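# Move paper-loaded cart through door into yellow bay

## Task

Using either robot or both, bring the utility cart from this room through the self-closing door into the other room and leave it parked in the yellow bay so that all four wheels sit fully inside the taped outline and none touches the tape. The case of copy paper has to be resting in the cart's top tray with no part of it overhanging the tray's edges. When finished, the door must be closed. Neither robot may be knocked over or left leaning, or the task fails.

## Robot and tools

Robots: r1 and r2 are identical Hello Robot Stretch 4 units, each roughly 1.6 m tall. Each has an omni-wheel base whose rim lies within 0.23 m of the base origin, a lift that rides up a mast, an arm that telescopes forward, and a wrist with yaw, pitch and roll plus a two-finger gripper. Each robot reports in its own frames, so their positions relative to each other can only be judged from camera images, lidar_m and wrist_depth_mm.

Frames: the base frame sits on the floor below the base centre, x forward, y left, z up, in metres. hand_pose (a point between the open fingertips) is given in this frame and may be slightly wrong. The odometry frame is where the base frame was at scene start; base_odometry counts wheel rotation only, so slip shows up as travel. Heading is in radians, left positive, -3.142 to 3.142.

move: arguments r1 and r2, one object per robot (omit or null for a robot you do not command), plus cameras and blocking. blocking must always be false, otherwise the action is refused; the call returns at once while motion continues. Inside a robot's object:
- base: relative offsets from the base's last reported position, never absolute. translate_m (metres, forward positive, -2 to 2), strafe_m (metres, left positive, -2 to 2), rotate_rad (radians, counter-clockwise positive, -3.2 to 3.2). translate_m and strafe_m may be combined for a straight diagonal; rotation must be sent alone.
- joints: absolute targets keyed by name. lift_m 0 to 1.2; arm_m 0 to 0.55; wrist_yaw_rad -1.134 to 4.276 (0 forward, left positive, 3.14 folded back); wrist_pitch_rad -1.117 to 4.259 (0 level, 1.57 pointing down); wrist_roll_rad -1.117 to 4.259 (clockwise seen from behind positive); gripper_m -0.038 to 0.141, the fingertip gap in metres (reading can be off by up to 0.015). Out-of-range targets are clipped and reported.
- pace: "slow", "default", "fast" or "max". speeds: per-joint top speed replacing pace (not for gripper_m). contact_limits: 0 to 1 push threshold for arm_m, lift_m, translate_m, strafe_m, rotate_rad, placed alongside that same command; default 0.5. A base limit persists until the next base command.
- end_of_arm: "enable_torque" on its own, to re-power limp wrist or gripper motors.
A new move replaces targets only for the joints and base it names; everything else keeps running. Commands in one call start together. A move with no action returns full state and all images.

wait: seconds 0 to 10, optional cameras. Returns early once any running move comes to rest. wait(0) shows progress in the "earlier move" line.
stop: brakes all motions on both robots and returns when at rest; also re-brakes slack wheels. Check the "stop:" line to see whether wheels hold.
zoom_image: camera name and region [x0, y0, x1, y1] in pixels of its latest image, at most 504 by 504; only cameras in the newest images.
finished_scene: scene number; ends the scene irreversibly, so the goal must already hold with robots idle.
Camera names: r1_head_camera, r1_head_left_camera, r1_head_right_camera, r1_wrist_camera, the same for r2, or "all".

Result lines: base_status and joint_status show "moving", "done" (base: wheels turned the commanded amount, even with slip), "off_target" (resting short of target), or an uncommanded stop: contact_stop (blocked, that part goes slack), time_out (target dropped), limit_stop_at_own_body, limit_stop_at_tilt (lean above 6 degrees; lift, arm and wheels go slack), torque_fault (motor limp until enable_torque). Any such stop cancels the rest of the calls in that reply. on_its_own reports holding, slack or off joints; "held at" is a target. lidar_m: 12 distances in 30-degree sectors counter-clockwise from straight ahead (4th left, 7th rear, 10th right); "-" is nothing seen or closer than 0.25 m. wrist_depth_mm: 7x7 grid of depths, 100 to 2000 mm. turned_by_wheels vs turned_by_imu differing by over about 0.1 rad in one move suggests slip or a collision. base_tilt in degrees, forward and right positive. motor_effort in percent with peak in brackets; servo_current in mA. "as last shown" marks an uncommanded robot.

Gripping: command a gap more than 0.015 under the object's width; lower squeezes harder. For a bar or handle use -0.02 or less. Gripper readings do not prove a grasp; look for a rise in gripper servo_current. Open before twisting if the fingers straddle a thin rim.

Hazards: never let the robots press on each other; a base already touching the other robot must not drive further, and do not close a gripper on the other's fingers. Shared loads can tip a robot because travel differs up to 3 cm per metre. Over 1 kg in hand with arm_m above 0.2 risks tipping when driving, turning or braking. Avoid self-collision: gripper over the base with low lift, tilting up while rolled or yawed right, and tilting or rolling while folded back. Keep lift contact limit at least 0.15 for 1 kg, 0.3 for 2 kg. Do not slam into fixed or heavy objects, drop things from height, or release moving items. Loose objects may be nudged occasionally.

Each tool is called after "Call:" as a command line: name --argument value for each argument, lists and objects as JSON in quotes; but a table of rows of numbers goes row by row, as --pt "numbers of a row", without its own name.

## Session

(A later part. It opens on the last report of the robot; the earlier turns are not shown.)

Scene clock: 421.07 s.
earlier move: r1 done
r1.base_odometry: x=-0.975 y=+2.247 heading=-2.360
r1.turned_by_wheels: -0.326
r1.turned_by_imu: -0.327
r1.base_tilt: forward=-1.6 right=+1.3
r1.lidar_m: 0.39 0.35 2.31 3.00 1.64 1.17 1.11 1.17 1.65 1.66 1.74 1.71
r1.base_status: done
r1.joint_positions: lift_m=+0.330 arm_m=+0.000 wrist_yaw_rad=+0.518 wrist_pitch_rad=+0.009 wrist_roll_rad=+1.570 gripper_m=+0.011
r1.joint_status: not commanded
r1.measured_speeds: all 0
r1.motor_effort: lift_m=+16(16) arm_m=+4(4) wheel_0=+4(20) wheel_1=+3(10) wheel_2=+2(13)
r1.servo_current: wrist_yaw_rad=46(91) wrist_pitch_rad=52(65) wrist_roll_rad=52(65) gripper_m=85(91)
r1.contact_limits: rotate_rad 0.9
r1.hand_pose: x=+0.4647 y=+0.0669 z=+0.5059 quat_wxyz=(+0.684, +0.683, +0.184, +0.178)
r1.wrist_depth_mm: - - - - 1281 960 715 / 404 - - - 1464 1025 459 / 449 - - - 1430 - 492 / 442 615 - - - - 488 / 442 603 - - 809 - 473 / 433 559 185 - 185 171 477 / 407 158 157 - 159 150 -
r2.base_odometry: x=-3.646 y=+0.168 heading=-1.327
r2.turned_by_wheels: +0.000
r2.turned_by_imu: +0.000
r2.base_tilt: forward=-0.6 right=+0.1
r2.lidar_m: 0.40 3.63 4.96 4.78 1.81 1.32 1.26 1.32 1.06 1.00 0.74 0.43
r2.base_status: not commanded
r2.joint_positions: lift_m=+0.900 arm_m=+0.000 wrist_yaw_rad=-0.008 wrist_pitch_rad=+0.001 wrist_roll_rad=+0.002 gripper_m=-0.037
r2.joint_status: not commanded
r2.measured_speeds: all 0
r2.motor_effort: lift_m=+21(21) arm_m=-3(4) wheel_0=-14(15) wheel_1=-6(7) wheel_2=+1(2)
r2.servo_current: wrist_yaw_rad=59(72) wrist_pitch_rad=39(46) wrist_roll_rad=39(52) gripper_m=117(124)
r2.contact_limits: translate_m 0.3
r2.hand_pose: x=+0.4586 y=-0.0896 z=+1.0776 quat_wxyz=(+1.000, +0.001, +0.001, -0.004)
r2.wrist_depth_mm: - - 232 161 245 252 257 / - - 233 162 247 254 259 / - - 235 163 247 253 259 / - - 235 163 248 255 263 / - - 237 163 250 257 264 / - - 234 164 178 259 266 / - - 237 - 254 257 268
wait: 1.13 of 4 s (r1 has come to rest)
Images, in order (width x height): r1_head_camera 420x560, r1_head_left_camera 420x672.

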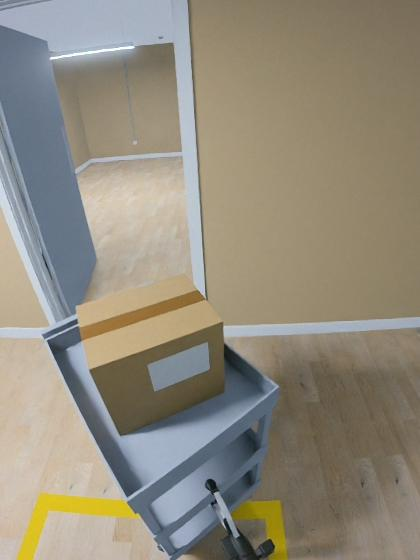

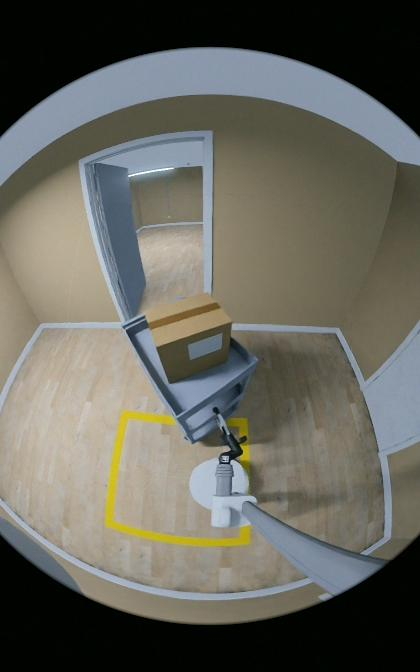

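Call:
move --blocking false --r1 '{"base":{"translate_m":-0.4,"strafe_m":0.26},"pace":"slow","contact_limits":{"translate_m":0.8}}'

Call:
wait --seconds 8 --cameras '["r1_head_camera","r1_head_left_camera"]'

Scene clock: 428.97 s.
move: r1 moving
r1.base_odometry: x=-0.962 y=+2.250 heading=-2.360
r1.turned_by_wheels: +0.000
r1.turned_by_imu: +0.000
r1.base_tilt: forward=-1.6 right=+1.3
r1.lidar_m: 0.39 0.35 2.30 3.01 1.68 1.17 1.11 1.16 1.63 1.68 1.73 1.69
r1.base_status: translate_m moving; strafe_m moving
r1.joint_positions: lift_m=+0.330 arm_m=+0.000 wrist_yaw_rad=+0.518 wrist_pitch_rad=+0.009 wrist_roll_rad=+1.570 gripper_m=+0.011
r1.joint_status: not commanded
r1.measured_speeds: translate_m=-0.046 strafe_m=+0.030 rotate_rad=-0.001 lift_m=+0.000 arm_m=+0.000 wrist_yaw_rad=+0.000 wrist_pitch_rad=+0.000 wrist_roll_rad=+0.000
r1.motor_effort: lift_m=+16(16) arm_m=-4(4) wheel_0=-11(11) wheel_1=+2(3) wheel_2=+9(9)
r1.servo_current: wrist_yaw_rad=39(72) wrist_pitch_rad=59(59) wrist_roll_rad=59(65) gripper_m=85(85)
r1.contact_limits: translate_m 0.8
r1.hand_pose: x=+0.4648 y=+0.0669 z=+0.5059 quat_wxyz=(+0.684, +0.683, +0.184, +0.178)
r1.wrist_depth_mm: - - - - 1281 960 715 / 407 - - - 1336 1042 462 / 449 - - - 1464 - 488 / 442 609 - - - - 488 / 439 609 - - 820 - 473 / 436 554 185 - 185 170 477 / 407 158 158 - 160 170 -
r2: as last shown
r2.contact_limits: translate_m 0.3
pictures: none

Scene clock: 434.40 s.
earlier move: r1 done
r1.base_odometry: x=-0.509 y=+2.345 heading=-2.360
r1.turned_by_wheels: +0.000
r1.turned_by_imu: -0.002
r1.base_tilt: forward=-1.6 right=+1.3
r1.lidar_m: 0.40 0.44 2.86 2.76 1.11 0.77 0.74 0.76 1.05 1.94 2.00 0.43
r1.base_status: done
r1.joint_positions: lift_m=+0.330 arm_m=+0.000 wrist_yaw_rad=+0.515 wrist_pitch_rad=+0.009 wrist_roll_rad=+1.570 gripper_m=+0.011
r1.joint_status: not commanded
r1.measured_speeds: all 0
r1.motor_effort: lift_m=+16(16) arm_m=-4(4) wheel_0=-7(14) wheel_1=+2(5) wheel_2=+1(9)
r1.servo_current: wrist_yaw_rad=59(72) wrist_pitch_rad=59(65) wrist_roll_rad=52(72) gripper_m=85(91)
r1.contact_limits: translate_m 0.8
r1.hand_pose: x=+0.4650 y=+0.0659 z=+0.5059 quat_wxyz=(+0.685, +0.683, +0.183, +0.177)
r1.wrist_depth_mm: 436 603 - - - - 488 / 436 603 - - - - 492 / 439 603 - - - - 477 / 436 654 - - - - 477 / 439 - - - - 634 473 / 415 - 184 - 183 477 473 / 407 164 - - 145 1008 -
r2.base_odometry: x=-3.646 y=+0.168 heading=-1.327
r2.turned_by_wheels: +0.000
r2.turned_by_imu: +0.001
r2.base_tilt: forward=-0.7 right=+0.1
r2.lidar_m: 0.40 3.62 4.97 4.78 1.81 1.34 1.27 1.33 1.06 1.00 0.75 0.41
r2.base_status: not commanded
r2.joint_positions: lift_m=+0.900 arm_m=+0.000 wrist_yaw_rad=-0.008 wrist_pitch_rad=+0.001 wrist_roll_rad=+0.002 gripper_m=-0.037
r2.joint_status: not commanded
r2.measured_speeds: all 0
r2.motor_effort: lift_m=+21(21) arm_m=-3(4) wheel_0=-14(15) wheel_1=-6(7) wheel_2=+1(2)
r2.servo_current: wrist_yaw_rad=59(78) wrist_pitch_rad=39(52) wrist_roll_rad=33(65) gripper_m=117(124)
r2.contact_limits: translate_m 0.3
r2.hand_pose: x=+0.4586 y=-0.0896 z=+1.0776 quat_wxyz=(+1.000, +0.001, +0.001, -0.004)
r2.wrist_depth_mm: - - 231 161 245 252 257 / - - 233 162 245 253 259 / - - 235 162 247 254 260 / - - 236 163 249 256 263 / - - 236 163 251 258 264 / - - 235 164 178 258 266 / - - 237 - 253 256 268
wait: 5.43 of 8 s (r1 has come to rest)
Images, in order (width x height): r1_head_camera 420x560, r1_head_left_camera 420x672.

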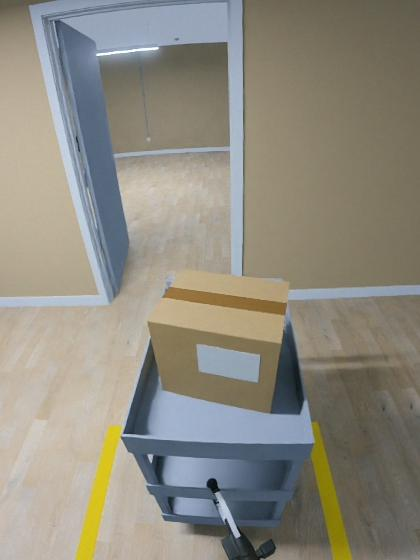

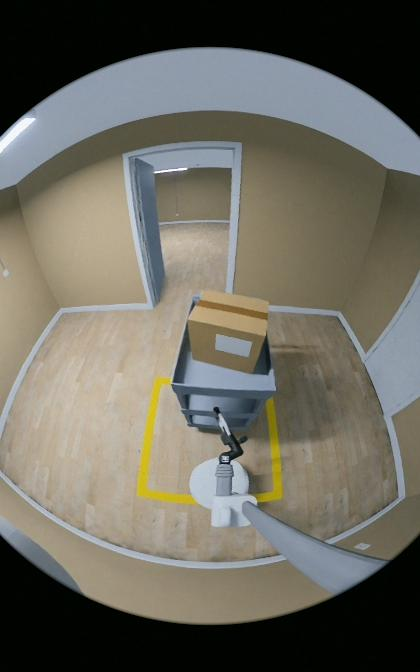

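Call:
move --blocking false --r1 '{"base":{"translate_m":-0.3,"strafe_m":0.05},"pace":"slow","contact_limits":{"translate_m":0.8}}'

Call:
wait --seconds 8 --cameras '["r1_head_camera","r1_head_left_camera","r1_head_right_camera"]'

Scene clock: 442.13 s.
move: r1 moving
r1.base_odometry: x=-0.498 y=+2.352 heading=-2.360
r1.turned_by_wheels: +0.000
r1.turned_by_imu: +0.000
r1.base_tilt: forward=-1.6 right=+1.3
r1.lidar_m: 0.40 0.43 2.87 2.76 1.08 0.77 0.69 0.76 1.05 1.94 1.96 0.43
r1.base_status: translate_m moving; strafe_m moving
r1.joint_positions: lift_m=+0.330 arm_m=+0.000 wrist_yaw_rad=+0.515 wrist_pitch_rad=+0.009 wrist_roll_rad=+1.570 gripper_m=+0.011
r1.joint_status: not commanded
r1.measured_speeds: translate_m=-0.048 strafe_m=+0.009 rotate_rad=+0.002 lift_m=+0.000 arm_m=+0.000 wrist_yaw_rad=+0.002 wrist_pitch_rad=+0.000 wrist_roll_rad=+0.000
r1.motor_effort: lift_m=+16(16) arm_m=-4(4) wheel_0=-8(11) wheel_1=-7(7) wheel_2=+8(9)
r1.servo_current: wrist_yaw_rad=39(65) wrist_pitch_rad=52(59) wrist_roll_rad=52(65) gripper_m=78(85)
r1.contact_limits: translate_m 0.8
r1.hand_pose: x=+0.4649 y=+0.0660 z=+0.5059 quat_wxyz=(+0.685, +0.683, +0.183, +0.177)
r1.wrist_depth_mm: 439 559 - - - - 484 / 436 603 - - - - 492 / 439 609 - - - - 473 / 439 609 - - - - 477 / 436 - - - - 615 473 / 410 - 185 - 183 473 477 / 387 164 - - 145 1025 -
r2: as last shown
r2.turned_by_imu: +0.000
r2.contact_limits: translate_m 0.3
pictures: none

Scene clock: 445.93 s.
earlier move: r1 done
r1.base_odometry: x=-0.260 y=+2.520 heading=-2.360
r1.turned_by_wheels: +0.000
r1.turned_by_imu: +0.001
r1.base_tilt: forward=-1.6 right=+1.2
r1.lidar_m: 0.36 0.46 2.86 1.95 0.65 0.48 0.43 0.47 0.66 1.72 2.07 0.35
r1.base_status: done
r1.joint_positions: lift_m=+0.330 arm_m=+0.000 wrist_yaw_rad=+0.521 wrist_pitch_rad=+0.009 wrist_roll_rad=+1.570 gripper_m=+0.011
r1.joint_status: not commanded
r1.measured_speeds: all 0
r1.motor_effort: lift_m=+16(16) arm_m=-4(4) wheel_0=-2(11) wheel_1=-3(8) wheel_2=+4(11)
r1.servo_current: wrist_yaw_rad=52(72) wrist_pitch_rad=59(65) wrist_roll_rad=52(65) gripper_m=91(91)
r1.contact_limits: translate_m 0.8
r1.hand_pose: x=+0.4646 y=+0.0677 z=+0.5059 quat_wxyz=(+0.684, +0.682, +0.185, +0.179)
r1.wrist_depth_mm: - - - - - - - / 394 - - - - - - / 439 - - - - - - / 415 - 105 106 - - 484 / 410 - - - - 891 455 / 407 - 181 - 177 171 424 / - 149 157 - 142 153 -
r2.base_odometry: x=-3.646 y=+0.168 heading=-1.327
r2.turned_by_wheels: +0.000
r2.turned_by_imu: +0.001
r2.base_tilt: forward=-0.6 right=+0.1
r2.lidar_m: 0.40 3.61 4.96 4.79 1.80 1.35 1.26 1.34 1.07 1.03 0.77 0.42
r2.base_status: not commanded
r2.joint_positions: lift_m=+0.900 arm_m=+0.000 wrist_yaw_rad=-0.008 wrist_pitch_rad=+0.001 wrist_roll_rad=+0.002 gripper_m=-0.037
r2.joint_status: not commanded
r2.measured_speeds: all 0
r2.motor_effort: lift_m=+21(21) arm_m=-3(4) wheel_0=-14(15) wheel_1=-6(7) wheel_2=+2(2)
r2.servo_current: wrist_yaw_rad=59(72) wrist_pitch_rad=39(46) wrist_roll_rad=33(59) gripper_m=117(124)
r2.contact_limits: translate_m 0.3
r2.hand_pose: x=+0.4586 y=-0.0896 z=+1.0776 quat_wxyz=(+1.000, +0.001, +0.001, -0.004)
r2.wrist_depth_mm: - - 231 161 245 251 257 / - - 233 162 245 252 259 / - - 233 163 248 255 262 / - - 236 163 248 255 262 / - - 237 163 250 258 264 / - - 234 164 178 258 265 / - - 237 - 253 257 268
wait: 3.80 of 8 s (r1 has come to rest)
Images, in order (width x height): r1_head_camera 420x560, r1_head_left_camera 420x672, r1_head_right_camera 420x672.

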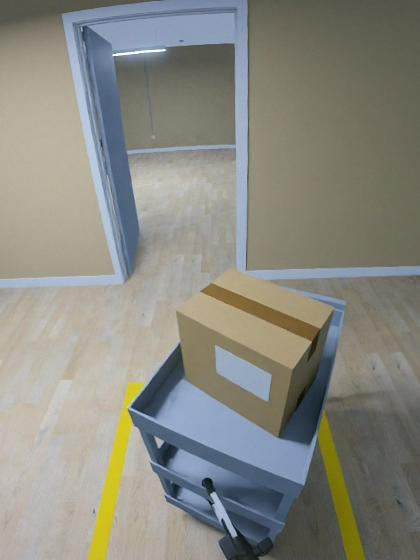

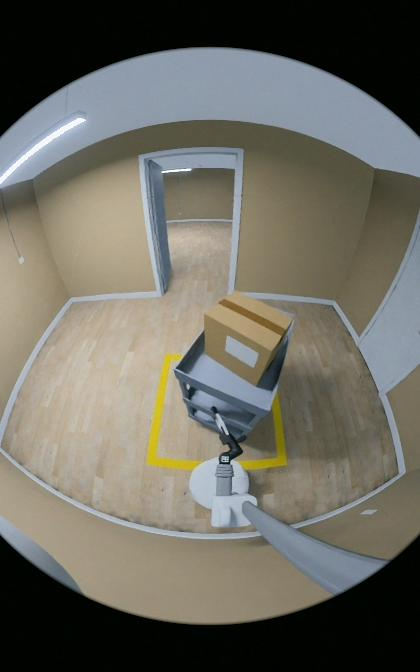

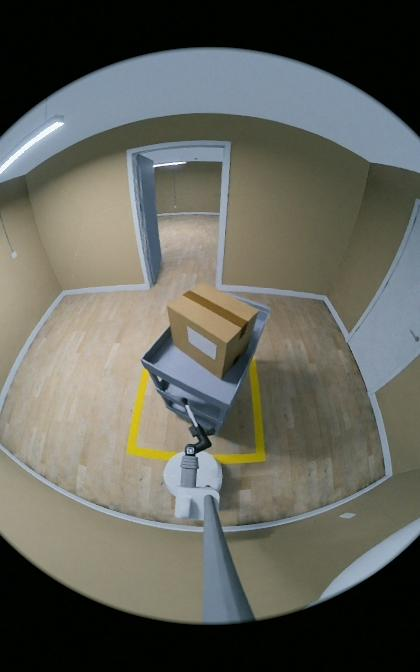

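Call:
move --blocking false --r1 '{"base":{"strafe_m":-0.15},"pace":"slow","contact_limits":{"strafe_m":0.8}}'

Call:
wait --seconds 5 --cameras '["r1_head_camera","r1_head_left_camera"]'

Scene clock: 455.80 s.
move: r1 moving
r1.base_odometry: x=-0.270 y=+2.530 heading=-2.359
r1.turned_by_wheels: +0.001
r1.turned_by_imu: +0.001
r1.base_tilt: forward=-1.6 right=+1.2
r1.lidar_m: 0.36 0.45 2.84 1.95 0.65 0.48 0.44 0.47 0.65 1.75 2.06 0.34
r1.base_status: strafe_m moving
r1.joint_positions: lift_m=+0.330 arm_m=+0.000 wrist_yaw_rad=+0.523 wrist_pitch_rad=+0.009 wrist_roll_rad=+1.570 gripper_m=+0.011
r1.joint_status: not commanded
r1.measured_speeds: translate_m=-0.001 strafe_m=-0.057 rotate_rad=+0.005 lift_m=+0.000 arm_m=+0.000 wrist_yaw_rad=+0.018 wrist_pitch_rad=+0.000 wrist_roll_rad=+0.000
r1.motor_effort: lift_m=+16(16) arm_m=-4(4) wheel_0=+13(13) wheel_1=-7(8) wheel_2=+1(3)
r1.servo_current: wrist_yaw_rad=26(52) wrist_pitch_rad=52(65) wrist_roll_rad=46(59) gripper_m=85(85)
r1.contact_limits: strafe_m 0.8
r1.hand_pose: x=+0.4645 y=+0.0682 z=+0.5059 quat_wxyz=(+0.684, +0.682, +0.186, +0.180)
r1.wrist_depth_mm: - - - - - - - / 392 - - - - - - / 413 - - - - - - / 410 - - - - - 484 / 413 - 114 116 - 891 459 / 410 - - - 180 172 424 / - 150 138 - 143 153 -
r2: as last shown
r2.turned_by_imu: +0.000
r2.contact_limits: translate_m 0.3
pictures: none

Scene clock: 457.93 s.
earlier move: r1 done
r1.base_odometry: x=-0.366 y=+2.627 heading=-2.359
r1.turned_by_wheels: +0.000
r1.turned_by_imu: +0.000
r1.base_tilt: forward=-1.6 right=+1.3
r1.lidar_m: 0.36 0.43 3.00 1.95 0.64 0.46 0.42 0.47 0.64 1.75 1.93 0.38
r1.base_status: done
r1.joint_positions: lift_m=+0.330 arm_m=+0.000 wrist_yaw_rad=+0.527 wrist_pitch_rad=+0.009 wrist_roll_rad=+1.570 gripper_m=+0.011
r1.joint_status: not commanded
r1.measured_speeds: all 0
r1.motor_effort: lift_m=+16(16) arm_m=+4(4) wheel_0=+8(17) wheel_1=+2(8) wheel_2=+0(3)
r1.servo_current: wrist_yaw_rad=46(72) wrist_pitch_rad=59(65) wrist_roll_rad=52(65) gripper_m=78(91)
r1.contact_limits: strafe_m 0.8
r1.hand_pose: x=+0.4641 y=+0.0695 z=+0.5059 quat_wxyz=(+0.684, +0.682, +0.187, +0.181)
r1.wrist_depth_mm: 421 - - - - - 455 / 442 - - - - - 488 / 449 109 105 106 - - 492 / 439 564 - 118 - 564 496 / 418 - - - - 946 473 / 413 - - - 178 842 445 / - 167 - - 156 1008 -
r2.base_odometry: x=-3.646 y=+0.168 heading=-1.327
r2.turned_by_wheels: +0.000
r2.turned_by_imu: +0.000
r2.base_tilt: forward=-0.6 right=+0.1
r2.lidar_m: 0.42 3.61 4.96 4.77 1.80 1.33 1.27 1.31 1.08 1.02 0.75 0.41
r2.base_status: not commanded
r2.joint_positions: lift_m=+0.900 arm_m=+0.000 wrist_yaw_rad=-0.008 wrist_pitch_rad=+0.001 wrist_roll_rad=+0.002 gripper_m=-0.037
r2.joint_status: not commanded
r2.measured_speeds: all 0
r2.motor_effort: lift_m=+21(21) arm_m=-4(4) wheel_0=-14(14) wheel_1=-6(7) wheel_2=+1(2)
r2.servo_current: wrist_yaw_rad=59(65) wrist_pitch_rad=39(46) wrist_roll_rad=59(59) gripper_m=124(124)
r2.contact_limits: translate_m 0.3
r2.hand_pose: x=+0.4586 y=-0.0896 z=+1.0776 quat_wxyz=(+1.000, +0.001, +0.001, -0.004)
r2.wrist_depth_mm: - - 232 161 245 251 257 / - - 231 162 247 253 259 / - - 235 163 248 255 259 / - - 235 163 249 256 262 / - - 236 163 250 256 264 / - - 235 164 178 259 265 / - - 238 - 254 256 267
wait: 2.13 of 5 s (r1 has come to rest)
Images, in order (width x height): r1_head_camera 420x560, r1_head_left_camera 420x672.

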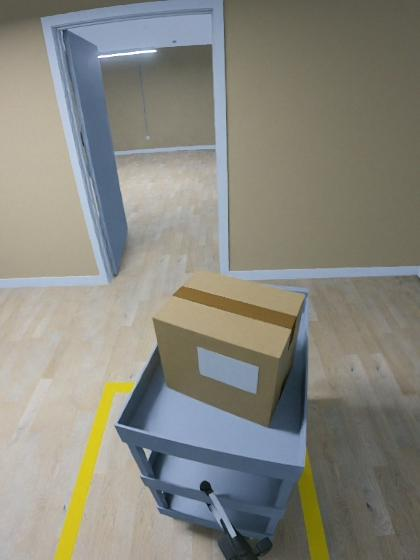

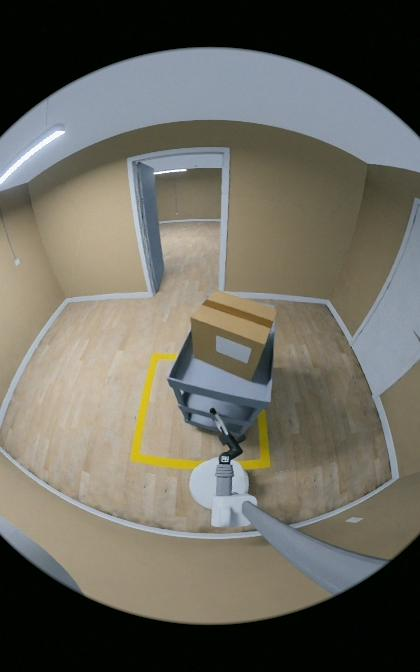

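Call:
move --blocking false --r1 '{"base":{"rotate_rad":0.3},"pace":"slow","contact_limits":{"rotate_rad":0.9}}'

Call:
wait --seconds 4 --cameras '["r1_head_camera","r1_head_left_camera","r1_head_right_camera"]'

Scene clock: 465.57 s.
move: r1 moving
r1.base_odometry: x=-0.366 y=+2.627 heading=-2.236
r1.turned_by_wheels: +0.123
r1.turned_by_imu: +0.123
r1.base_tilt: forward=-1.6 right=+1.3
r1.lidar_m: 0.39 0.46 2.90 1.32 0.60 0.44 0.44 0.48 0.75 1.86 1.95 0.37
r1.base_status: rotate_rad moving
r1.joint_positions: lift_m=+0.330 arm_m=+0.000 wrist_yaw_rad=+0.509 wrist_pitch_rad=+0.009 wrist_roll_rad=+1.570 gripper_m=+0.011
r1.joint_status: not commanded
r1.measured_speeds: translate_m=+0.001 strafe_m=-0.001 rotate_rad=+0.482 lift_m=+0.000 arm_m=+0.001 wrist_yaw_rad=-0.067 wrist_pitch_rad=+0.000 wrist_roll_rad=+0.000
r1.motor_effort: lift_m=+16(16) arm_m=+4(4) wheel_0=-15(15) wheel_1=-7(7) wheel_2=-10(11)
r1.servo_current: wrist_yaw_rad=65(65) wrist_pitch_rad=52(59) wrist_roll_rad=52(59) gripper_m=78(85)
r1.contact_limits: rotate_rad 0.9
r1.hand_pose: x=+0.4654 y=+0.0641 z=+0.5059 quat_wxyz=(+0.685, +0.683, +0.181, +0.175)
r1.wrist_depth_mm: 415 - - - - - - / 439 - - - - - 469 / 436 535 105 106 109 - 473 / 442 - - 118 - 549 500 / 415 - - - - 931 466 / 415 - 182 - 178 172 439 / - 167 - - 156 1008 -
r2: as last shown
r2.contact_limits: translate_m 0.3
pictures: none

Scene clock: 466.43 s.
earlier move: r1 done
r1.base_odometry: x=-0.366 y=+2.627 heading=-2.061
r1.turned_by_wheels: +0.176
r1.turned_by_imu: +0.176
r1.base_tilt: forward=-1.6 right=+1.3
r1.lidar_m: 0.34 0.52 2.86 0.88 0.51 0.43 0.44 0.53 0.98 1.88 2.16 0.30
r1.base_status: done
r1.joint_positions: lift_m=+0.330 arm_m=+0.000 wrist_yaw_rad=+0.506 wrist_pitch_rad=+0.009 wrist_roll_rad=+1.570 gripper_m=+0.011
r1.joint_status: not commanded
r1.measured_speeds: all 0
r1.motor_effort: lift_m=+16(16) arm_m=-2(4) wheel_0=-7(19) wheel_1=-3(8) wheel_2=-6(11)
r1.servo_current: wrist_yaw_rad=98(98) wrist_pitch_rad=46(59) wrist_roll_rad=46(65) gripper_m=78(91)
r1.contact_limits: rotate_rad 0.9
r1.hand_pose: x=+0.4655 y=+0.0632 z=+0.5059 quat_wxyz=(+0.686, +0.684, +0.180, +0.174)
r1.wrist_depth_mm: - - - - - - - / - - - - - - - / - - - - - - - / 392 - - - - - - / 410 - - - - - 433 / - - 179 - 180 172 413 / - 165 - - 174 1025 -
r2.base_odometry: x=-3.646 y=+0.168 heading=-1.327
r2.turned_by_wheels: +0.000
r2.turned_by_imu: +0.000
r2.base_tilt: forward=-0.6 right=+0.1
r2.lidar_m: 0.36 3.63 4.94 4.78 1.81 1.33 1.27 1.32 1.08 1.01 0.74 0.42
r2.base_status: not commanded
r2.joint_positions: lift_m=+0.900 arm_m=+0.000 wrist_yaw_rad=-0.008 wrist_pitch_rad=+0.001 wrist_roll_rad=+0.002 gripper_m=-0.037
r2.joint_status: not commanded
r2.measured_speeds: all 0
r2.motor_effort: lift_m=+21(21) arm_m=-3(4) wheel_0=-14(15) wheel_1=-6(7) wheel_2=+1(2)
r2.servo_current: wrist_yaw_rad=52(65) wrist_pitch_rad=39(46) wrist_roll_rad=46(65) gripper_m=117(124)
r2.contact_limits: translate_m 0.3
r2.hand_pose: x=+0.4586 y=-0.0896 z=+1.0776 quat_wxyz=(+1.000, +0.001, +0.001, -0.004)
r2.wrist_depth_mm: - - 232 161 244 252 258 / - - 233 162 246 253 258 / - - 234 163 246 255 260 / - - 236 163 248 256 262 / - - 236 163 250 257 265 / - - 235 164 178 259 266 / - - 237 - 253 257 267
wait: 0.87 of 4 s (r1 has come to rest)
Images, in order (width x height): r1_head_camera 420x560, r1_head_left_camera 420x672, r1_head_right_camera 420x672.

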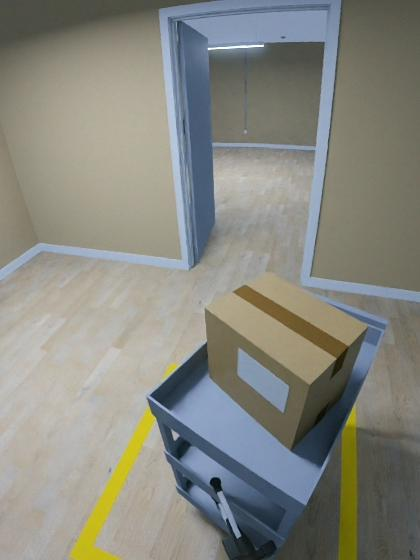

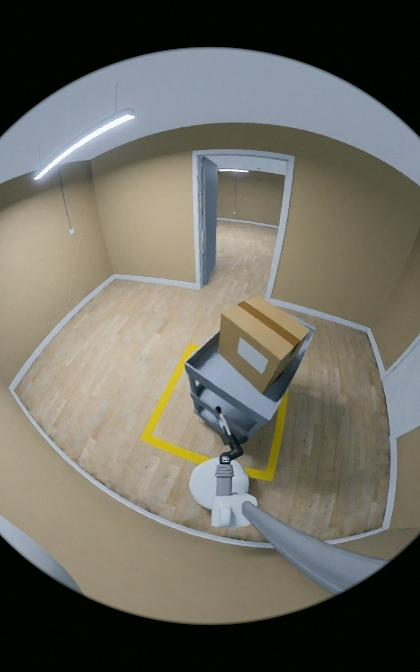

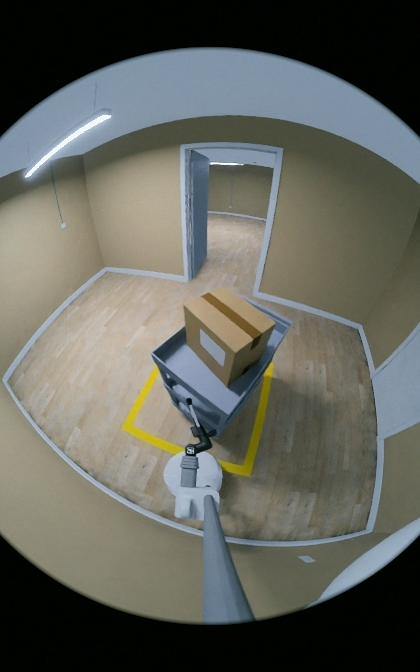

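Call:
zoom_image --camera "r1_head_camera" --region '[140, 340, 400, 560]'

Call:
zoom_image --camera "r1_head_right_camera" --region '[100, 280, 320, 500]'

Scaled by 1.938 from the camera's image (finer frame: 600x800).

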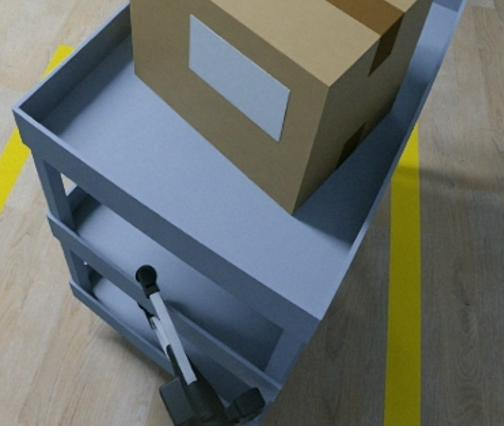

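Scaled by 2.291 from the camera's image (finer frame: 600x960).

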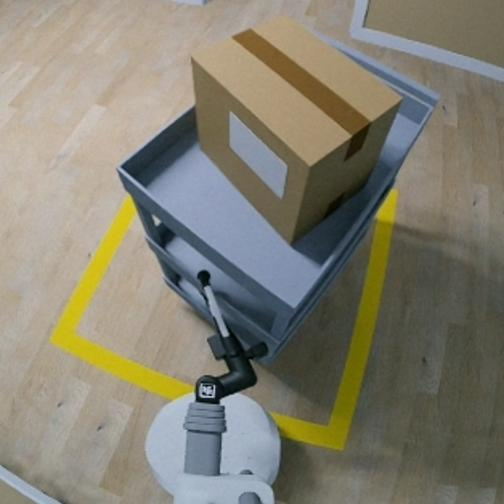

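Call:
move --blocking false --r1 '{"joints":{"gripper_m":0.13}}' --r2 '{"joints":{"gripper_m":0.11}}'

Call:
wait --seconds 2.5

Call:
wait --seconds 1

Call:
move --blocking false --r1 '{"base":{"translate_m":-0.13},"pace":"slow"}'

Call:
wait --seconds 8

Call:
wait --seconds 6 --cameras '["r1_head_camera","r1_head_right_camera","r1_head_left_camera","r2_head_camera"]'

Scene clock: 487.53 s.
move: r1 moving; r2 moving
r1.base_odometry: x=-0.366 y=+2.627 heading=-2.061
r1.turned_by_wheels: +0.000
r1.turned_by_imu: +0.000
r1.base_tilt: forward=-1.6 right=+1.3
r1.lidar_m: 0.33 0.51 2.85 0.91 0.50 0.44 0.45 0.54 0.98 1.89 2.16 0.31
r1.base_status: not commanded
r1.joint_positions: lift_m=+0.330 arm_m=+0.000 wrist_yaw_rad=+0.506 wrist_pitch_rad=+0.009 wrist_roll_rad=+1.570 gripper_m=+0.030
r1.joint_status: gripper_m moving
r1.measured_speeds: all 0
r1.motor_effort: lift_m=+16(16) arm_m=+4(4) wheel_0=-7(7) wheel_1=-3(3) wheel_2=-6(6)
r1.servo_current: wrist_yaw_rad=85(104) wrist_pitch_rad=59(59) wrist_roll_rad=52(65) gripper_m=46(91)
r1.contact_limits: rotate_rad 0.9
r1.hand_pose: x=+0.4655 y=+0.0632 z=+0.5059 quat_wxyz=(+0.686, +0.684, +0.180, +0.174)
r1.wrist_depth_mm: - - - - - - - / - - - - - - - / - - - - - - - / 394 - - - - - - / 410 - - - - - 439 / - - - - 180 173 421 / - 176 - 343 1366 1078 -
r2.base_odometry: x=-3.646 y=+0.168 heading=-1.327
r2.turned_by_wheels: +0.000
r2.turned_by_imu: +0.000
r2.base_tilt: forward=-0.6 right=+0.1
r2.lidar_m: 0.41 3.60 4.97 4.78 1.81 1.32 1.27 1.34 1.07 1.01 0.76 0.39
r2.base_status: not commanded
r2.joint_positions: lift_m=+0.900 arm_m=+0.000 wrist_yaw_rad=-0.008 wrist_pitch_rad=+0.001 wrist_roll_rad=+0.002 gripper_m=-0.012
r2.joint_status: gripper_m moving
r2.measured_speeds: translate_m=+0.000 strafe_m=+0.000 rotate_rad=+0.000 lift_m=+0.000 arm_m=+0.000 wrist_yaw_rad=-0.002 wrist_pitch_rad=+0.000 wrist_roll_rad=+0.000
r2.motor_effort: lift_m=+21(21) arm_m=-3(4) wheel_0=-14(15) wheel_1=-6(7) wheel_2=+1(2)
r2.servo_current: wrist_yaw_rad=59(65) wrist_pitch_rad=39(46) wrist_roll_rad=52(52) gripper_m=91(130)
r2.contact_limits: translate_m 0.3
r2.hand_pose: x=+0.4586 y=-0.0897 z=+1.0776 quat_wxyz=(+1.000, +0.001, +0.001, -0.004)
r2.wrist_depth_mm: - - 236 164 249 256 262 / - - 237 168 251 258 264 / - - 239 167 251 258 265 / - - 239 168 252 260 267 / - - 241 169 254 262 270 / - - 239 167 182 264 270 / - - 243 - 257 265 272
pictures: none

Scene clock: 489.10 s.
earlier move: r1 done; r2 moving
r1.base_odometry: x=-0.366 y=+2.627 heading=-2.060
r1.turned_by_wheels: +0.001
r1.turned_by_imu: +0.001
r1.base_tilt: forward=-1.6 right=+1.3
r1.lidar_m: 0.34 0.55 2.84 0.91 0.50 0.44 0.45 0.54 0.98 1.88 2.18 0.30
r1.base_status: not commanded
r1.joint_positions: lift_m=+0.330 arm_m=+0.000 wrist_yaw_rad=+0.517 wrist_pitch_rad=+0.007 wrist_roll_rad=+1.570 gripper_m=+0.130
r1.joint_status: all done
r1.measured_speeds: all 0
r1.motor_effort: lift_m=+16(16) arm_m=+3(4) wheel_0=-4(7) wheel_1=-1(3) wheel_2=-3(6)
r1.servo_current: wrist_yaw_rad=52(104) wrist_pitch_rad=52(65) wrist_roll_rad=39(72) gripper_m=46(91)
r1.contact_limits: rotate_rad 0.9
r1.hand_pose: x=+0.4648 y=+0.0666 z=+0.5064 quat_wxyz=(+0.684, +0.683, +0.183, +0.178)
r1.wrist_depth_mm: - - - - - - - / - - - - - - - / - - - - - - - / 389 - - - - - - / 407 - 109 110 - - 433 / 399 206 176 - 188 196 661 / - - - 149 1661 1042 732
r2.base_odometry: x=-3.646 y=+0.168 heading=-1.326
r2.turned_by_wheels: +0.001
r2.turned_by_imu: +0.002
r2.base_tilt: forward=-0.6 right=+0.0
r2.lidar_m: 0.63 3.63 4.98 4.79 1.82 1.30 1.24 1.32 1.03 1.01 0.90 0.73
r2.base_status: not commanded
r2.joint_positions: lift_m=+0.900 arm_m=+0.000 wrist_yaw_rad=-0.001 wrist_pitch_rad=+0.001 wrist_roll_rad=+0.002 gripper_m=+0.110
r2.joint_status: gripper_m moving
r2.measured_speeds: all 0
r2.motor_effort: lift_m=+21(21) arm_m=-3(4) wheel_0=-2(15) wheel_1=-2(7) wheel_2=+1(2)
r2.servo_current: wrist_yaw_rad=39(65) wrist_pitch_rad=46(46) wrist_roll_rad=52(59) gripper_m=52(130)
r2.contact_limits: translate_m 0.3
r2.hand_pose: x=+0.4592 y=-0.0878 z=+1.0776 quat_wxyz=(+1.000, +0.001, +0.001, -0.001)
r2.wrist_depth_mm: - - - 397 - - - / - - - 404 - - - / - - - 404 - - - / - - - 407 - - - / - - - 410 - - - / - - 199 404 189 - - / - - - - - - -
wait: 1.57 of 2.5 s (r1 has come to rest)
pictures: none

Scene clock: 489.20 s.
earlier move: r2 done
r1.base_odometry: x=-0.366 y=+2.627 heading=-2.060
r1.turned_by_wheels: +0.000
r1.turned_by_imu: +0.000
r1.base_tilt: forward=-1.6 right=+1.3
r1.lidar_m: 0.34 0.52 2.85 0.89 0.51 0.43 0.44 0.51 0.97 1.89 2.18 0.28
r1.base_status: not commanded
r1.joint_positions: lift_m=+0.330 arm_m=+0.000 wrist_yaw_rad=+0.517 wrist_pitch_rad=+0.007 wrist_roll_rad=+1.570 gripper_m=+0.130
r1.joint_status: all done
r1.measured_speeds: all 0
r1.motor_effort: lift_m=+16(16) arm_m=+4(4) wheel_0=-4(7) wheel_1=-2(3) wheel_2=-3(6)
r1.servo_current: wrist_yaw_rad=39(104) wrist_pitch_rad=52(65) wrist_roll_rad=39(72) gripper_m=46(91)
r1.contact_limits: rotate_rad 0.9
r1.hand_pose: x=+0.4648 y=+0.0666 z=+0.5064 quat_wxyz=(+0.684, +0.683, +0.183, +0.178)
r1.wrist_depth_mm: - - - - - - - / - - - - - - - / - - - - - - - / 392 - - - - - - / 404 - 109 110 - - 430 / 399 205 176 - 189 197 661 / - - - 149 1661 1060 732
r2.base_odometry: x=-3.646 y=+0.168 heading=-1.326
r2.turned_by_wheels: +0.000
r2.turned_by_imu: +0.000
r2.base_tilt: forward=-0.6 right=+0.0
r2.lidar_m: 0.67 3.61 4.95 4.78 1.82 1.31 1.26 1.34 1.08 1.02 0.91 0.76
r2.base_status: not commanded
r2.joint_positions: lift_m=+0.900 arm_m=+0.000 wrist_yaw_rad=-0.001 wrist_pitch_rad=+0.001 wrist_roll_rad=+0.002 gripper_m=+0.110
r2.joint_status: all done
r2.measured_speeds: all 0
r2.motor_effort: lift_m=+21(21) arm_m=-3(4) wheel_0=-2(15) wheel_1=-2(7) wheel_2=+1(2)
r2.servo_current: wrist_yaw_rad=46(65) wrist_pitch_rad=33(46) wrist_roll_rad=46(59) gripper_m=46(130)
r2.contact_limits: translate_m 0.3
r2.hand_pose: x=+0.4592 y=-0.0878 z=+1.0776 quat_wxyz=(+1.000, +0.001, +0.001, -0.001)
r2.wrist_depth_mm: - - - 508 - - - / - - - 436 - - - / - - - 512 - - - / - - - 517 - - - / - - - 525 - - - / - - 199 430 189 - - / - - - - - - -
wait: 0.10 of 1 s (r2 has come to rest)
pictures: none

Scene clock: 489.70 s.
move: r1 moving
r1.base_odometry: x=-0.360 y=+2.638 heading=-2.061
r1.turned_by_wheels: -0.001
r1.turned_by_imu: -0.001
r1.base_tilt: forward=-1.6 right=+1.3
r1.lidar_m: 0.34 0.54 2.85 0.89 0.51 0.43 0.41 0.51 0.98 1.89 2.18 0.32
r1.base_status: translate_m moving
r1.joint_positions: lift_m=+0.330 arm_m=+0.000 wrist_yaw_rad=+0.517 wrist_pitch_rad=+0.007 wrist_roll_rad=+1.570 gripper_m=+0.130
r1.joint_status: not commanded
r1.measured_speeds: translate_m=-0.048 strafe_m=+0.000 rotate_rad=+0.000 lift_m=+0.000 arm_m=+0.000 wrist_yaw_rad=+0.000 wrist_pitch_rad=+0.000 wrist_roll_rad=+0.000
r1.motor_effort: lift_m=+16(16) arm_m=+4(4) wheel_0=-6(7) wheel_1=-3(5) wheel_2=+4(6)
r1.servo_current: wrist_yaw_rad=52(59) wrist_pitch_rad=46(52) wrist_roll_rad=46(59) gripper_m=46(46)
r1.hand_pose: x=+0.4648 y=+0.0666 z=+0.5064 quat_wxyz=(+0.684, +0.683, +0.183, +0.178)
r1.wrist_depth_mm: - - - - - - - / - - - - - - - / 392 - - - - - - / 413 - - 104 - - 459 / 410 - - - - 976 436 / 384 206 180 - 188 200 699 / - - - 149 1618 1042 732
r2: as last shown
r2.lidar_m: 0.81 3.62 4.97 4.77 1.83 1.35 1.26 1.33 1.06 1.02 0.99 0.88
r2.motor_effort: lift_m=+21(21) arm_m=-3(4) wheel_0=-3(3) wheel_1=-2(2) wheel_2=+1(1)
r2.servo_current: wrist_yaw_rad=46(59) wrist_pitch_rad=39(46) wrist_roll_rad=46(52) gripper_m=52(65)
r2.contact_limits: translate_m 0.3
r2.wrist_depth_mm: - - - - - - - / - - - - - - - / - - - - - - - / - - - - - - - / - - - - - - - / - - 198 676 189 - - / - - - - - - -
pictures: none

Scene clock: 491.80 s.
earlier move: r1 done
r1.base_odometry: x=-0.305 y=+2.741 heading=-2.060
r1.turned_by_wheels: +0.000
r1.turned_by_imu: +0.000
r1.base_tilt: forward=-1.6 right=+1.3
r1.lidar_m: 0.44 0.71 2.88 0.64 0.38 0.32 0.32 0.38 0.71 1.84 2.14 0.42
r1.base_status: done
r1.joint_positions: lift_m=+0.330 arm_m=+0.000 wrist_yaw_rad=+0.517 wrist_pitch_rad=+0.007 wrist_roll_rad=+1.570 gripper_m=+0.130
r1.joint_status: not commanded
r1.measured_speeds: all 0
r1.motor_effort: lift_m=+16(16) arm_m=+3(4) wheel_0=-3(8) wheel_1=-2(7) wheel_2=+2(7)
r1.servo_current: wrist_yaw_rad=59(72) wrist_pitch_rad=39(59) wrist_roll_rad=52(59) gripper_m=46(52)
r1.hand_pose: x=+0.4648 y=+0.0666 z=+0.5064 quat_wxyz=(+0.684, +0.683, +0.183, +0.179)
r1.wrist_depth_mm: 439 647 - - - - 484 / 436 - - - 1499 640 473 / 433 - - - 1537 591 480 / 430 - - - 1756 1008 480 / 455 - - - - 1042 661 / - 211 - - 1756 199 691 / - - - 149 1618 1060 723
r2.base_odometry: x=-3.646 y=+0.168 heading=-1.326
r2.turned_by_wheels: +0.000
r2.turned_by_imu: +0.000
r2.base_tilt: forward=-0.7 right=+0.0
r2.lidar_m: 3.49 3.63 4.96 4.78 1.78 1.34 1.26 1.33 1.03 1.01 1.06 1.23
r2.base_status: not commanded
r2.joint_positions: lift_m=+0.900 arm_m=+0.000 wrist_yaw_rad=-0.001 wrist_pitch_rad=+0.001 wrist_roll_rad=+0.002 gripper_m=+0.110
r2.joint_status: not commanded
r2.measured_speeds: all 0
r2.motor_effort: lift_m=+21(21) arm_m=-4(4) wheel_0=-3(3) wheel_1=-2(3) wheel_2=+1(2)
r2.servo_current: wrist_yaw_rad=33(59) wrist_pitch_rad=39(52) wrist_roll_rad=46(59) gripper_m=46(65)
r2.contact_limits: translate_m 0.3
r2.hand_pose: x=+0.4592 y=-0.0878 z=+1.0776 quat_wxyz=(+1.000, +0.001, +0.001, -0.001)
r2.wrist_depth_mm: - - - - - - - / - - - - - - - / - - - - - 1182 - / - - - - - - - / - - - - - 1098 - / - - 199 - 198 - - / - - - - - - -
wait: 2.10 of 8 s (r1 has come to rest)
pictures: none

Scene clock: 497.80 s.
r1.base_odometry: x=-0.305 y=+2.741 heading=-2.060
r1.turned_by_wheels: +0.000
r1.turned_by_imu: +0.000
r1.base_tilt: forward=-1.6 right=+1.3
r1.lidar_m: 0.45 0.70 2.88 0.67 0.37 0.32 0.32 0.39 0.73 1.82 2.11 0.42
r1.base_status: done
r1.joint_positions: lift_m=+0.330 arm_m=+0.000 wrist_yaw_rad=+0.517 wrist_pitch_rad=+0.007 wrist_roll_rad=+1.570 gripper_m=+0.130
r1.joint_status: not commanded
r1.measured_speeds: all 0
r1.motor_effort: lift_m=+16(16) arm_m=+4(4) wheel_0=-3(8) wheel_1=-2(7) wheel_2=+2(7)
r1.servo_current: wrist_yaw_rad=46(72) wrist_pitch_rad=46(59) wrist_roll_rad=46(59) gripper_m=46(52)
r1.hand_pose: x=+0.4648 y=+0.0666 z=+0.5064 quat_wxyz=(+0.684, +0.683, +0.183, +0.179)
r1.wrist_depth_mm: 439 654 - - - - 484 / 433 - - - 1464 634 473 / 436 - - - 1537 597 473 / 436 - - - 1756 1008 480 / 452 - - - - 1042 661 / - 211 - - 1808 200 691 / - - - 149 1661 1060 732
r2.base_odometry: x=-3.646 y=+0.168 heading=-1.326
r2.turned_by_wheels: +0.000
r2.turned_by_imu: +0.001
r2.base_tilt: forward=-0.7 right=+0.1
r2.lidar_m: 3.45 3.63 4.96 4.80 1.81 1.33 1.26 1.32 1.05 1.00 1.07 1.44
r2.base_status: not commanded
r2.joint_positions: lift_m=+0.900 arm_m=+0.000 wrist_yaw_rad=-0.001 wrist_pitch_rad=+0.001 wrist_roll_rad=+0.002 gripper_m=+0.110
r2.joint_status: not commanded
r2.measured_speeds: all 0
r2.motor_effort: lift_m=+21(21) arm_m=-4(4) wheel_0=-3(3) wheel_1=-2(3) wheel_2=+1(2)
r2.servo_current: wrist_yaw_rad=33(59) wrist_pitch_rad=46(52) wrist_roll_rad=46(59) gripper_m=52(65)
r2.contact_limits: translate_m 0.3
r2.hand_pose: x=+0.4592 y=-0.0878 z=+1.0776 quat_wxyz=(+1.000, +0.001, +0.001, -0.001)
r2.wrist_depth_mm: - - - - - - - / - - - - - - - / - - - - - - - / - - - - - - - / - - - - - - - / - - 198 - 198 - - / - - - - - - -
wait: 6.00 s; at rest by 0.27 s
pictures: r1_head_camera, r1_head_left_camera, r1_head_right_camera, r2_head_camera
Images, in order (width x height): r1_head_camera 420x560, r1_head_left_camera 420x672, r1_head_right_camera 420x672, r2_head_camera 420x560.

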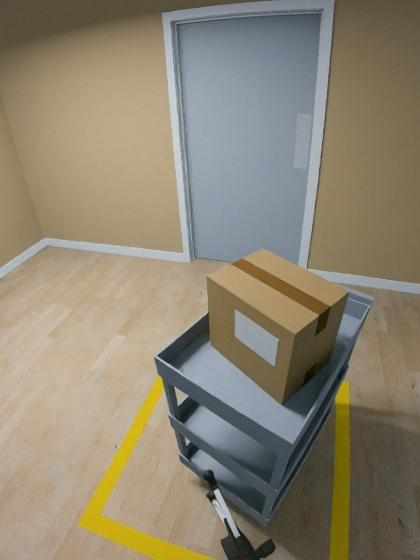

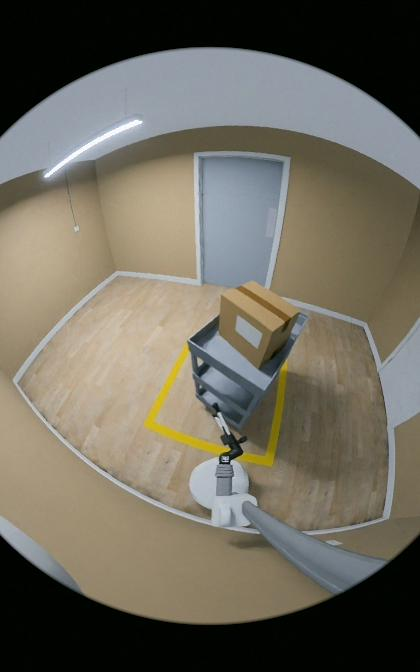

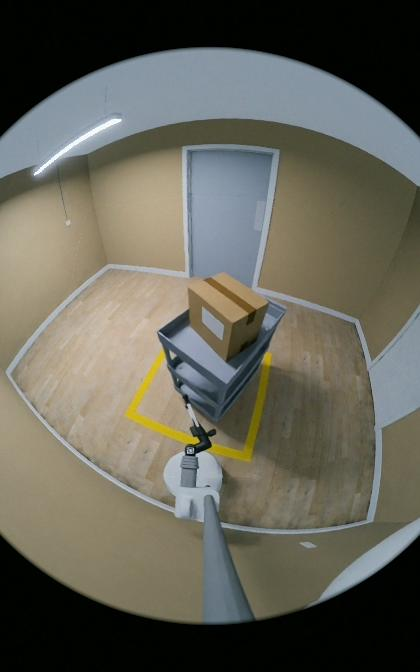

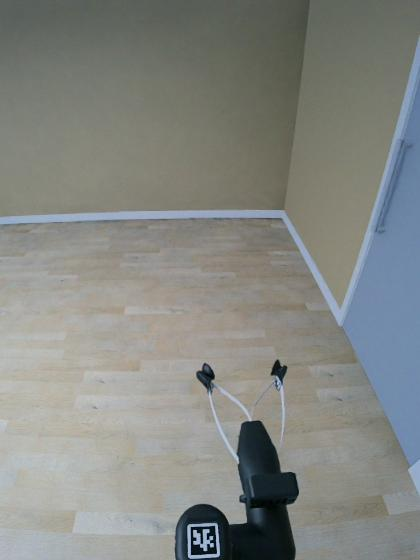

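Call:
zoom_image --camera "r1_head_camera" --region '[150, 340, 370, 560]'

Call:
zoom_image --camera "r1_head_right_camera" --region '[120, 260, 310, 460]'

Call:
zoom_image --camera "r1_head_camera" --region '[160, 0, 340, 300]'

Scaled by 2.291 from the camera's image (finer frame: 600x800).

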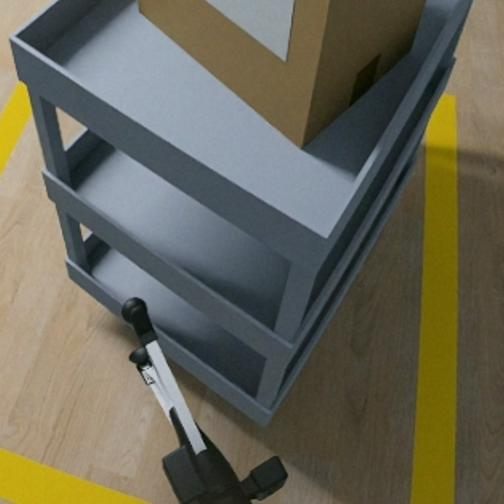

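Scaled by 2.520 from the camera's image (finer frame: 600x960).

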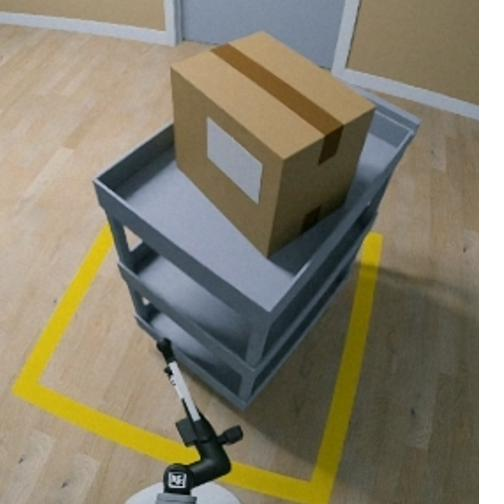

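Scaled by 1.680 from the camera's image (finer frame: 600x800).

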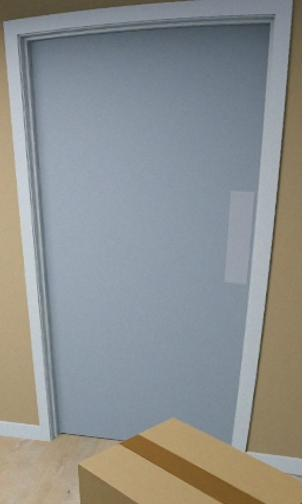

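Call:
move --blocking false --r1 '{"joints":{"wrist_yaw_rad":2.4}}'

Call:
wait --seconds 3

Call:
move --blocking false --r1 '{"base":{"strafe_m":-0.45,"translate_m":0.08}}'

Call:
wait --seconds 4 --cameras '["r1_head_camera","r1_head_left_camera"]'

Call:
zoom_image --camera "r1_head_camera" --region '[20, 340, 300, 560]'

Call:
zoom_image --camera "r1_head_left_camera" --region '[110, 300, 310, 480]'

Scene clock: 515.87 s.
move: r1 moving
r1.base_odometry: x=-0.305 y=+2.741 heading=-2.060
r1.turned_by_wheels: +0.000
r1.turned_by_imu: +0.000
r1.base_tilt: forward=-1.6 right=+1.3
r1.lidar_m: 0.45 0.70 2.89 0.66 0.36 0.32 0.31 0.40 0.73 1.84 2.14 0.44
r1.base_status: not commanded
r1.joint_positions: lift_m=+0.330 arm_m=+0.000 wrist_yaw_rad=+1.107 wrist_pitch_rad=+0.007 wrist_roll_rad=+1.570 gripper_m=+0.130
r1.joint_status: wrist_yaw_rad moving
r1.measured_speeds: translate_m=+0.000 strafe_m=+0.000 rotate_rad=+0.000 lift_m=+0.000 arm_m=+0.000 wrist_yaw_rad=+1.820 wrist_pitch_rad=+0.000 wrist_roll_rad=+0.000
r1.motor_effort: lift_m=+16(16) arm_m=+3(4) wheel_0=-3(3) wheel_1=-2(2) wheel_2=+2(2)
r1.servo_current: wrist_yaw_rad=98(130) wrist_pitch_rad=46(52) wrist_roll_rad=52(59) gripper_m=46(52)
r1.hand_pose: x=+0.3782 y=+0.2187 z=+0.5064 quat_wxyz=(+0.603, +0.600, +0.374, +0.370)
r1.wrist_depth_mm: - - - - 1921 1042 699 / - - - - 1863 1008 668 / - - - - 1921 1008 715 / - - - - 1983 1025 715 / - - - - - 1042 723 / - 211 - - 1808 200 732 / - - - 149 1661 1042 723
r2: as last shown
r2.turned_by_imu: +0.000
r2.contact_limits: translate_m 0.3
pictures: none

Scene clock: 517.03 s.
earlier move: r1 done
r1.base_odometry: x=-0.305 y=+2.741 heading=-2.060
r1.turned_by_wheels: +0.000
r1.turned_by_imu: +0.000
r1.base_tilt: forward=-1.6 right=+1.3
r1.lidar_m: 0.44 0.67 2.90 0.66 0.37 0.31 0.33 0.40 0.72 1.86 2.14 0.43
r1.base_status: not commanded
r1.joint_positions: lift_m=+0.330 arm_m=+0.000 wrist_yaw_rad=+2.397 wrist_pitch_rad=+0.007 wrist_roll_rad=+1.570 gripper_m=+0.130
r1.joint_status: all done
r1.measured_speeds: all 0
r1.motor_effort: lift_m=+16(16) arm_m=+4(4) wheel_0=-2(3) wheel_1=-1(2) wheel_2=+2(2)
r1.servo_current: wrist_yaw_rad=65(130) wrist_pitch_rad=52(52) wrist_roll_rad=52(78) gripper_m=39(52)
r1.hand_pose: x=+0.0180 y=+0.2597 z=+0.5064 quat_wxyz=(+0.259, +0.255, +0.659, +0.658)
r1.wrist_depth_mm: - - - - - - 699 / - - - - - - 654 / - - - - - - 627 / 569 564 569 574 569 569 574 / 539 539 544 539 539 539 539 / 508 211 504 504 504 492 508 / 477 473 477 140 480 473 477
r2.base_odometry: x=-3.646 y=+0.168 heading=-1.326
r2.turned_by_wheels: +0.000
r2.turned_by_imu: +0.000
r2.base_tilt: forward=-0.7 right=+0.1
r2.lidar_m: 3.47 3.62 4.95 4.77 1.82 1.34 1.26 1.33 1.08 1.01 1.06 1.50
r2.base_status: not commanded
r2.joint_positions: lift_m=+0.900 arm_m=+0.000 wrist_yaw_rad=-0.001 wrist_pitch_rad=+0.001 wrist_roll_rad=+0.002 gripper_m=+0.110
r2.joint_status: not commanded
r2.measured_speeds: all 0
r2.motor_effort: lift_m=+21(21) arm_m=-3(4) wheel_0=-2(3) wheel_1=-2(3) wheel_2=+1(2)
r2.servo_current: wrist_yaw_rad=39(59) wrist_pitch_rad=33(46) wrist_roll_rad=65(65) gripper_m=52(59)
r2.contact_limits: translate_m 0.3
r2.hand_pose: x=+0.4592 y=-0.0878 z=+1.0776 quat_wxyz=(+1.000, +0.001, +0.001, -0.001)
r2.wrist_depth_mm: - - - - - - - / - - - - - - - / - - - - - - - / - - - - - - - / - - - - - - - / - - 198 - 199 - - / - - - - - - -
wait: 1.17 of 3 s (r1 has come to rest)
pictures: none

Scene clock: 517.53 s.
move: r1 moving
r1.base_odometry: x=-0.337 y=+2.752 heading=-2.060
r1.turned_by_wheels: +0.000
r1.turned_by_imu: +0.000
r1.base_tilt: forward=-1.6 right=+1.3
r1.lidar_m: 0.42 0.66 2.90 0.68 0.39 0.32 0.33 0.39 0.77 1.82 2.09 0.44
r1.base_status: translate_m moving; strafe_m moving
r1.joint_positions: lift_m=+0.330 arm_m=+0.000 wrist_yaw_rad=+2.397 wrist_pitch_rad=+0.007 wrist_roll_rad=+1.570 gripper_m=+0.130
r1.joint_status: not commanded
r1.measured_speeds: translate_m=+0.023 strafe_m=-0.126 rotate_rad=+0.003 lift_m=+0.000 arm_m=+0.000 wrist_yaw_rad=+0.000 wrist_pitch_rad=+0.000 wrist_roll_rad=+0.000
r1.motor_effort: lift_m=+16(16) arm_m=+4(4) wheel_0=+12(12) wheel_1=-8(9) wheel_2=-4(5)
r1.servo_current: wrist_yaw_rad=59(59) wrist_pitch_rad=46(52) wrist_roll_rad=39(59) gripper_m=39(46)
r1.hand_pose: x=+0.0180 y=+0.2597 z=+0.5064 quat_wxyz=(+0.259, +0.255, +0.659, +0.658)
r1.wrist_depth_mm: - - - - - - 707 / - - - - - - 668 / - - - - - - 627 / - - - - - - 585 / 554 554 554 559 549 554 549 / 517 211 517 521 517 202 521 / 488 488 480 141 492 480 492
r2: as last shown
r2.contact_limits: translate_m 0.3
pictures: none

Scene clock: 519.97 s.
earlier move: r1 done
r1.base_odometry: x=-0.740 y=+2.882 heading=-2.060
r1.turned_by_wheels: +0.000
r1.turned_by_imu: -0.002
r1.base_tilt: forward=-1.6 right=+1.3
r1.lidar_m: 0.54 0.44 0.72 1.03 0.62 0.52 0.51 0.63 1.13 1.40 1.67 2.25
r1.base_status: done
r1.joint_positions: lift_m=+0.330 arm_m=+0.000 wrist_yaw_rad=+2.397 wrist_pitch_rad=+0.007 wrist_roll_rad=+1.570 gripper_m=+0.130
r1.joint_status: not commanded
r1.measured_speeds: all 0
r1.motor_effort: lift_m=+16(16) arm_m=+4(4) wheel_0=+1(12) wheel_1=-1(10) wheel_2=-3(5)
r1.servo_current: wrist_yaw_rad=46(72) wrist_pitch_rad=46(59) wrist_roll_rad=46(65) gripper_m=39(52)
r1.hand_pose: x=+0.0180 y=+0.2597 z=+0.5064 quat_wxyz=(+0.259, +0.255, +0.659, +0.658)
r1.wrist_depth_mm: - - - - - 931 707 / - - - - - 891 715 / - - - - - - 707 / - - - - - - 723 / - - - - - - 699 / - 195 - - 188 195 676 / - - - 141 - - 654
r2.base_odometry: x=-3.646 y=+0.168 heading=-1.326
r2.turned_by_wheels: +0.000
r2.turned_by_imu: +0.000
r2.base_tilt: forward=-0.6 right=+0.1
r2.lidar_m: 3.45 3.62 4.96 4.79 1.82 1.34 1.27 1.32 1.05 1.02 1.05 1.49
r2.base_status: not commanded
r2.joint_positions: lift_m=+0.900 arm_m=+0.000 wrist_yaw_rad=-0.001 wrist_pitch_rad=+0.001 wrist_roll_rad=+0.002 gripper_m=+0.110
r2.joint_status: not commanded
r2.measured_speeds: all 0
r2.motor_effort: lift_m=+21(21) arm_m=-3(4) wheel_0=-2(3) wheel_1=-2(3) wheel_2=+1(2)
r2.servo_current: wrist_yaw_rad=33(59) wrist_pitch_rad=39(46) wrist_roll_rad=52(59) gripper_m=52(59)
r2.contact_limits: translate_m 0.3
r2.hand_pose: x=+0.4592 y=-0.0878 z=+1.0776 quat_wxyz=(+1.000, +0.001, +0.001, -0.001)
r2.wrist_depth_mm: - - - - - - - / - - - - - - - / - - - - - - - / - - - - - - - / - - - - - - - / - - 198 - 198 - - / - - - - - - -
wait: 2.43 of 4 s (r1 has come to rest)
Images, in order (width x height): r1_head_camera 420x560, r1_head_left_camera 420x672.

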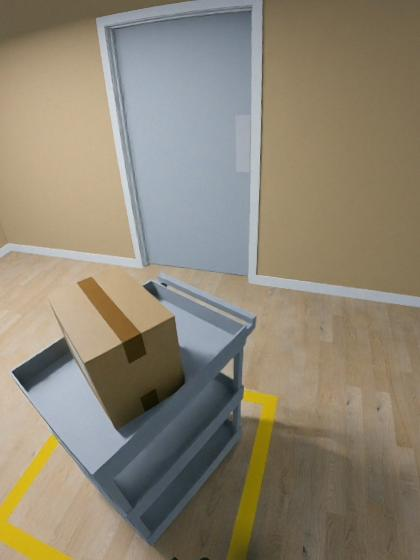

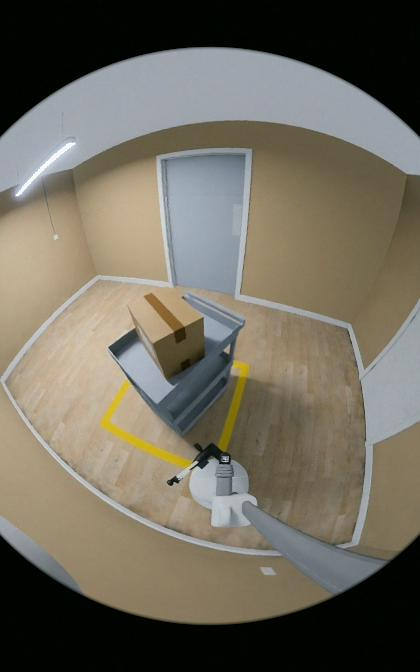

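Scaled by 1.800 from the camera's image (finer frame: 600x800).

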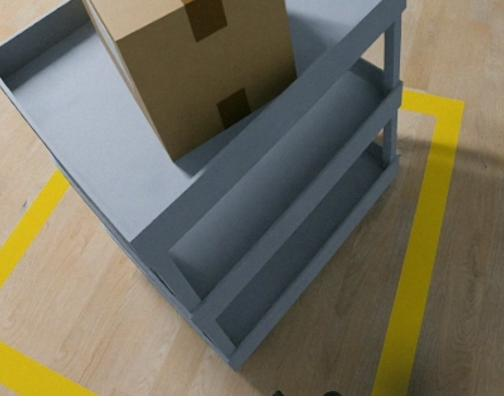

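Scaled by 2.520 from the camera's image (finer frame: 600x960).

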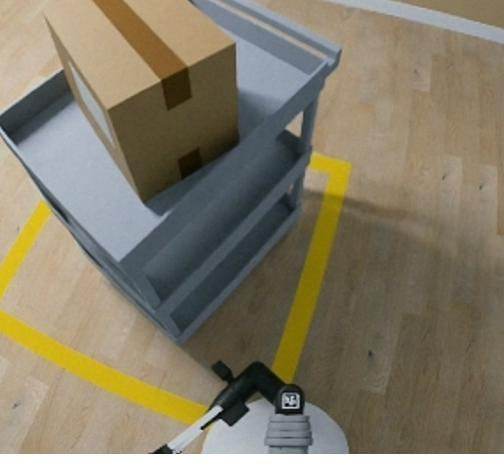

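Call:
finished_scene --scene 2

The scene is finished: the task was done.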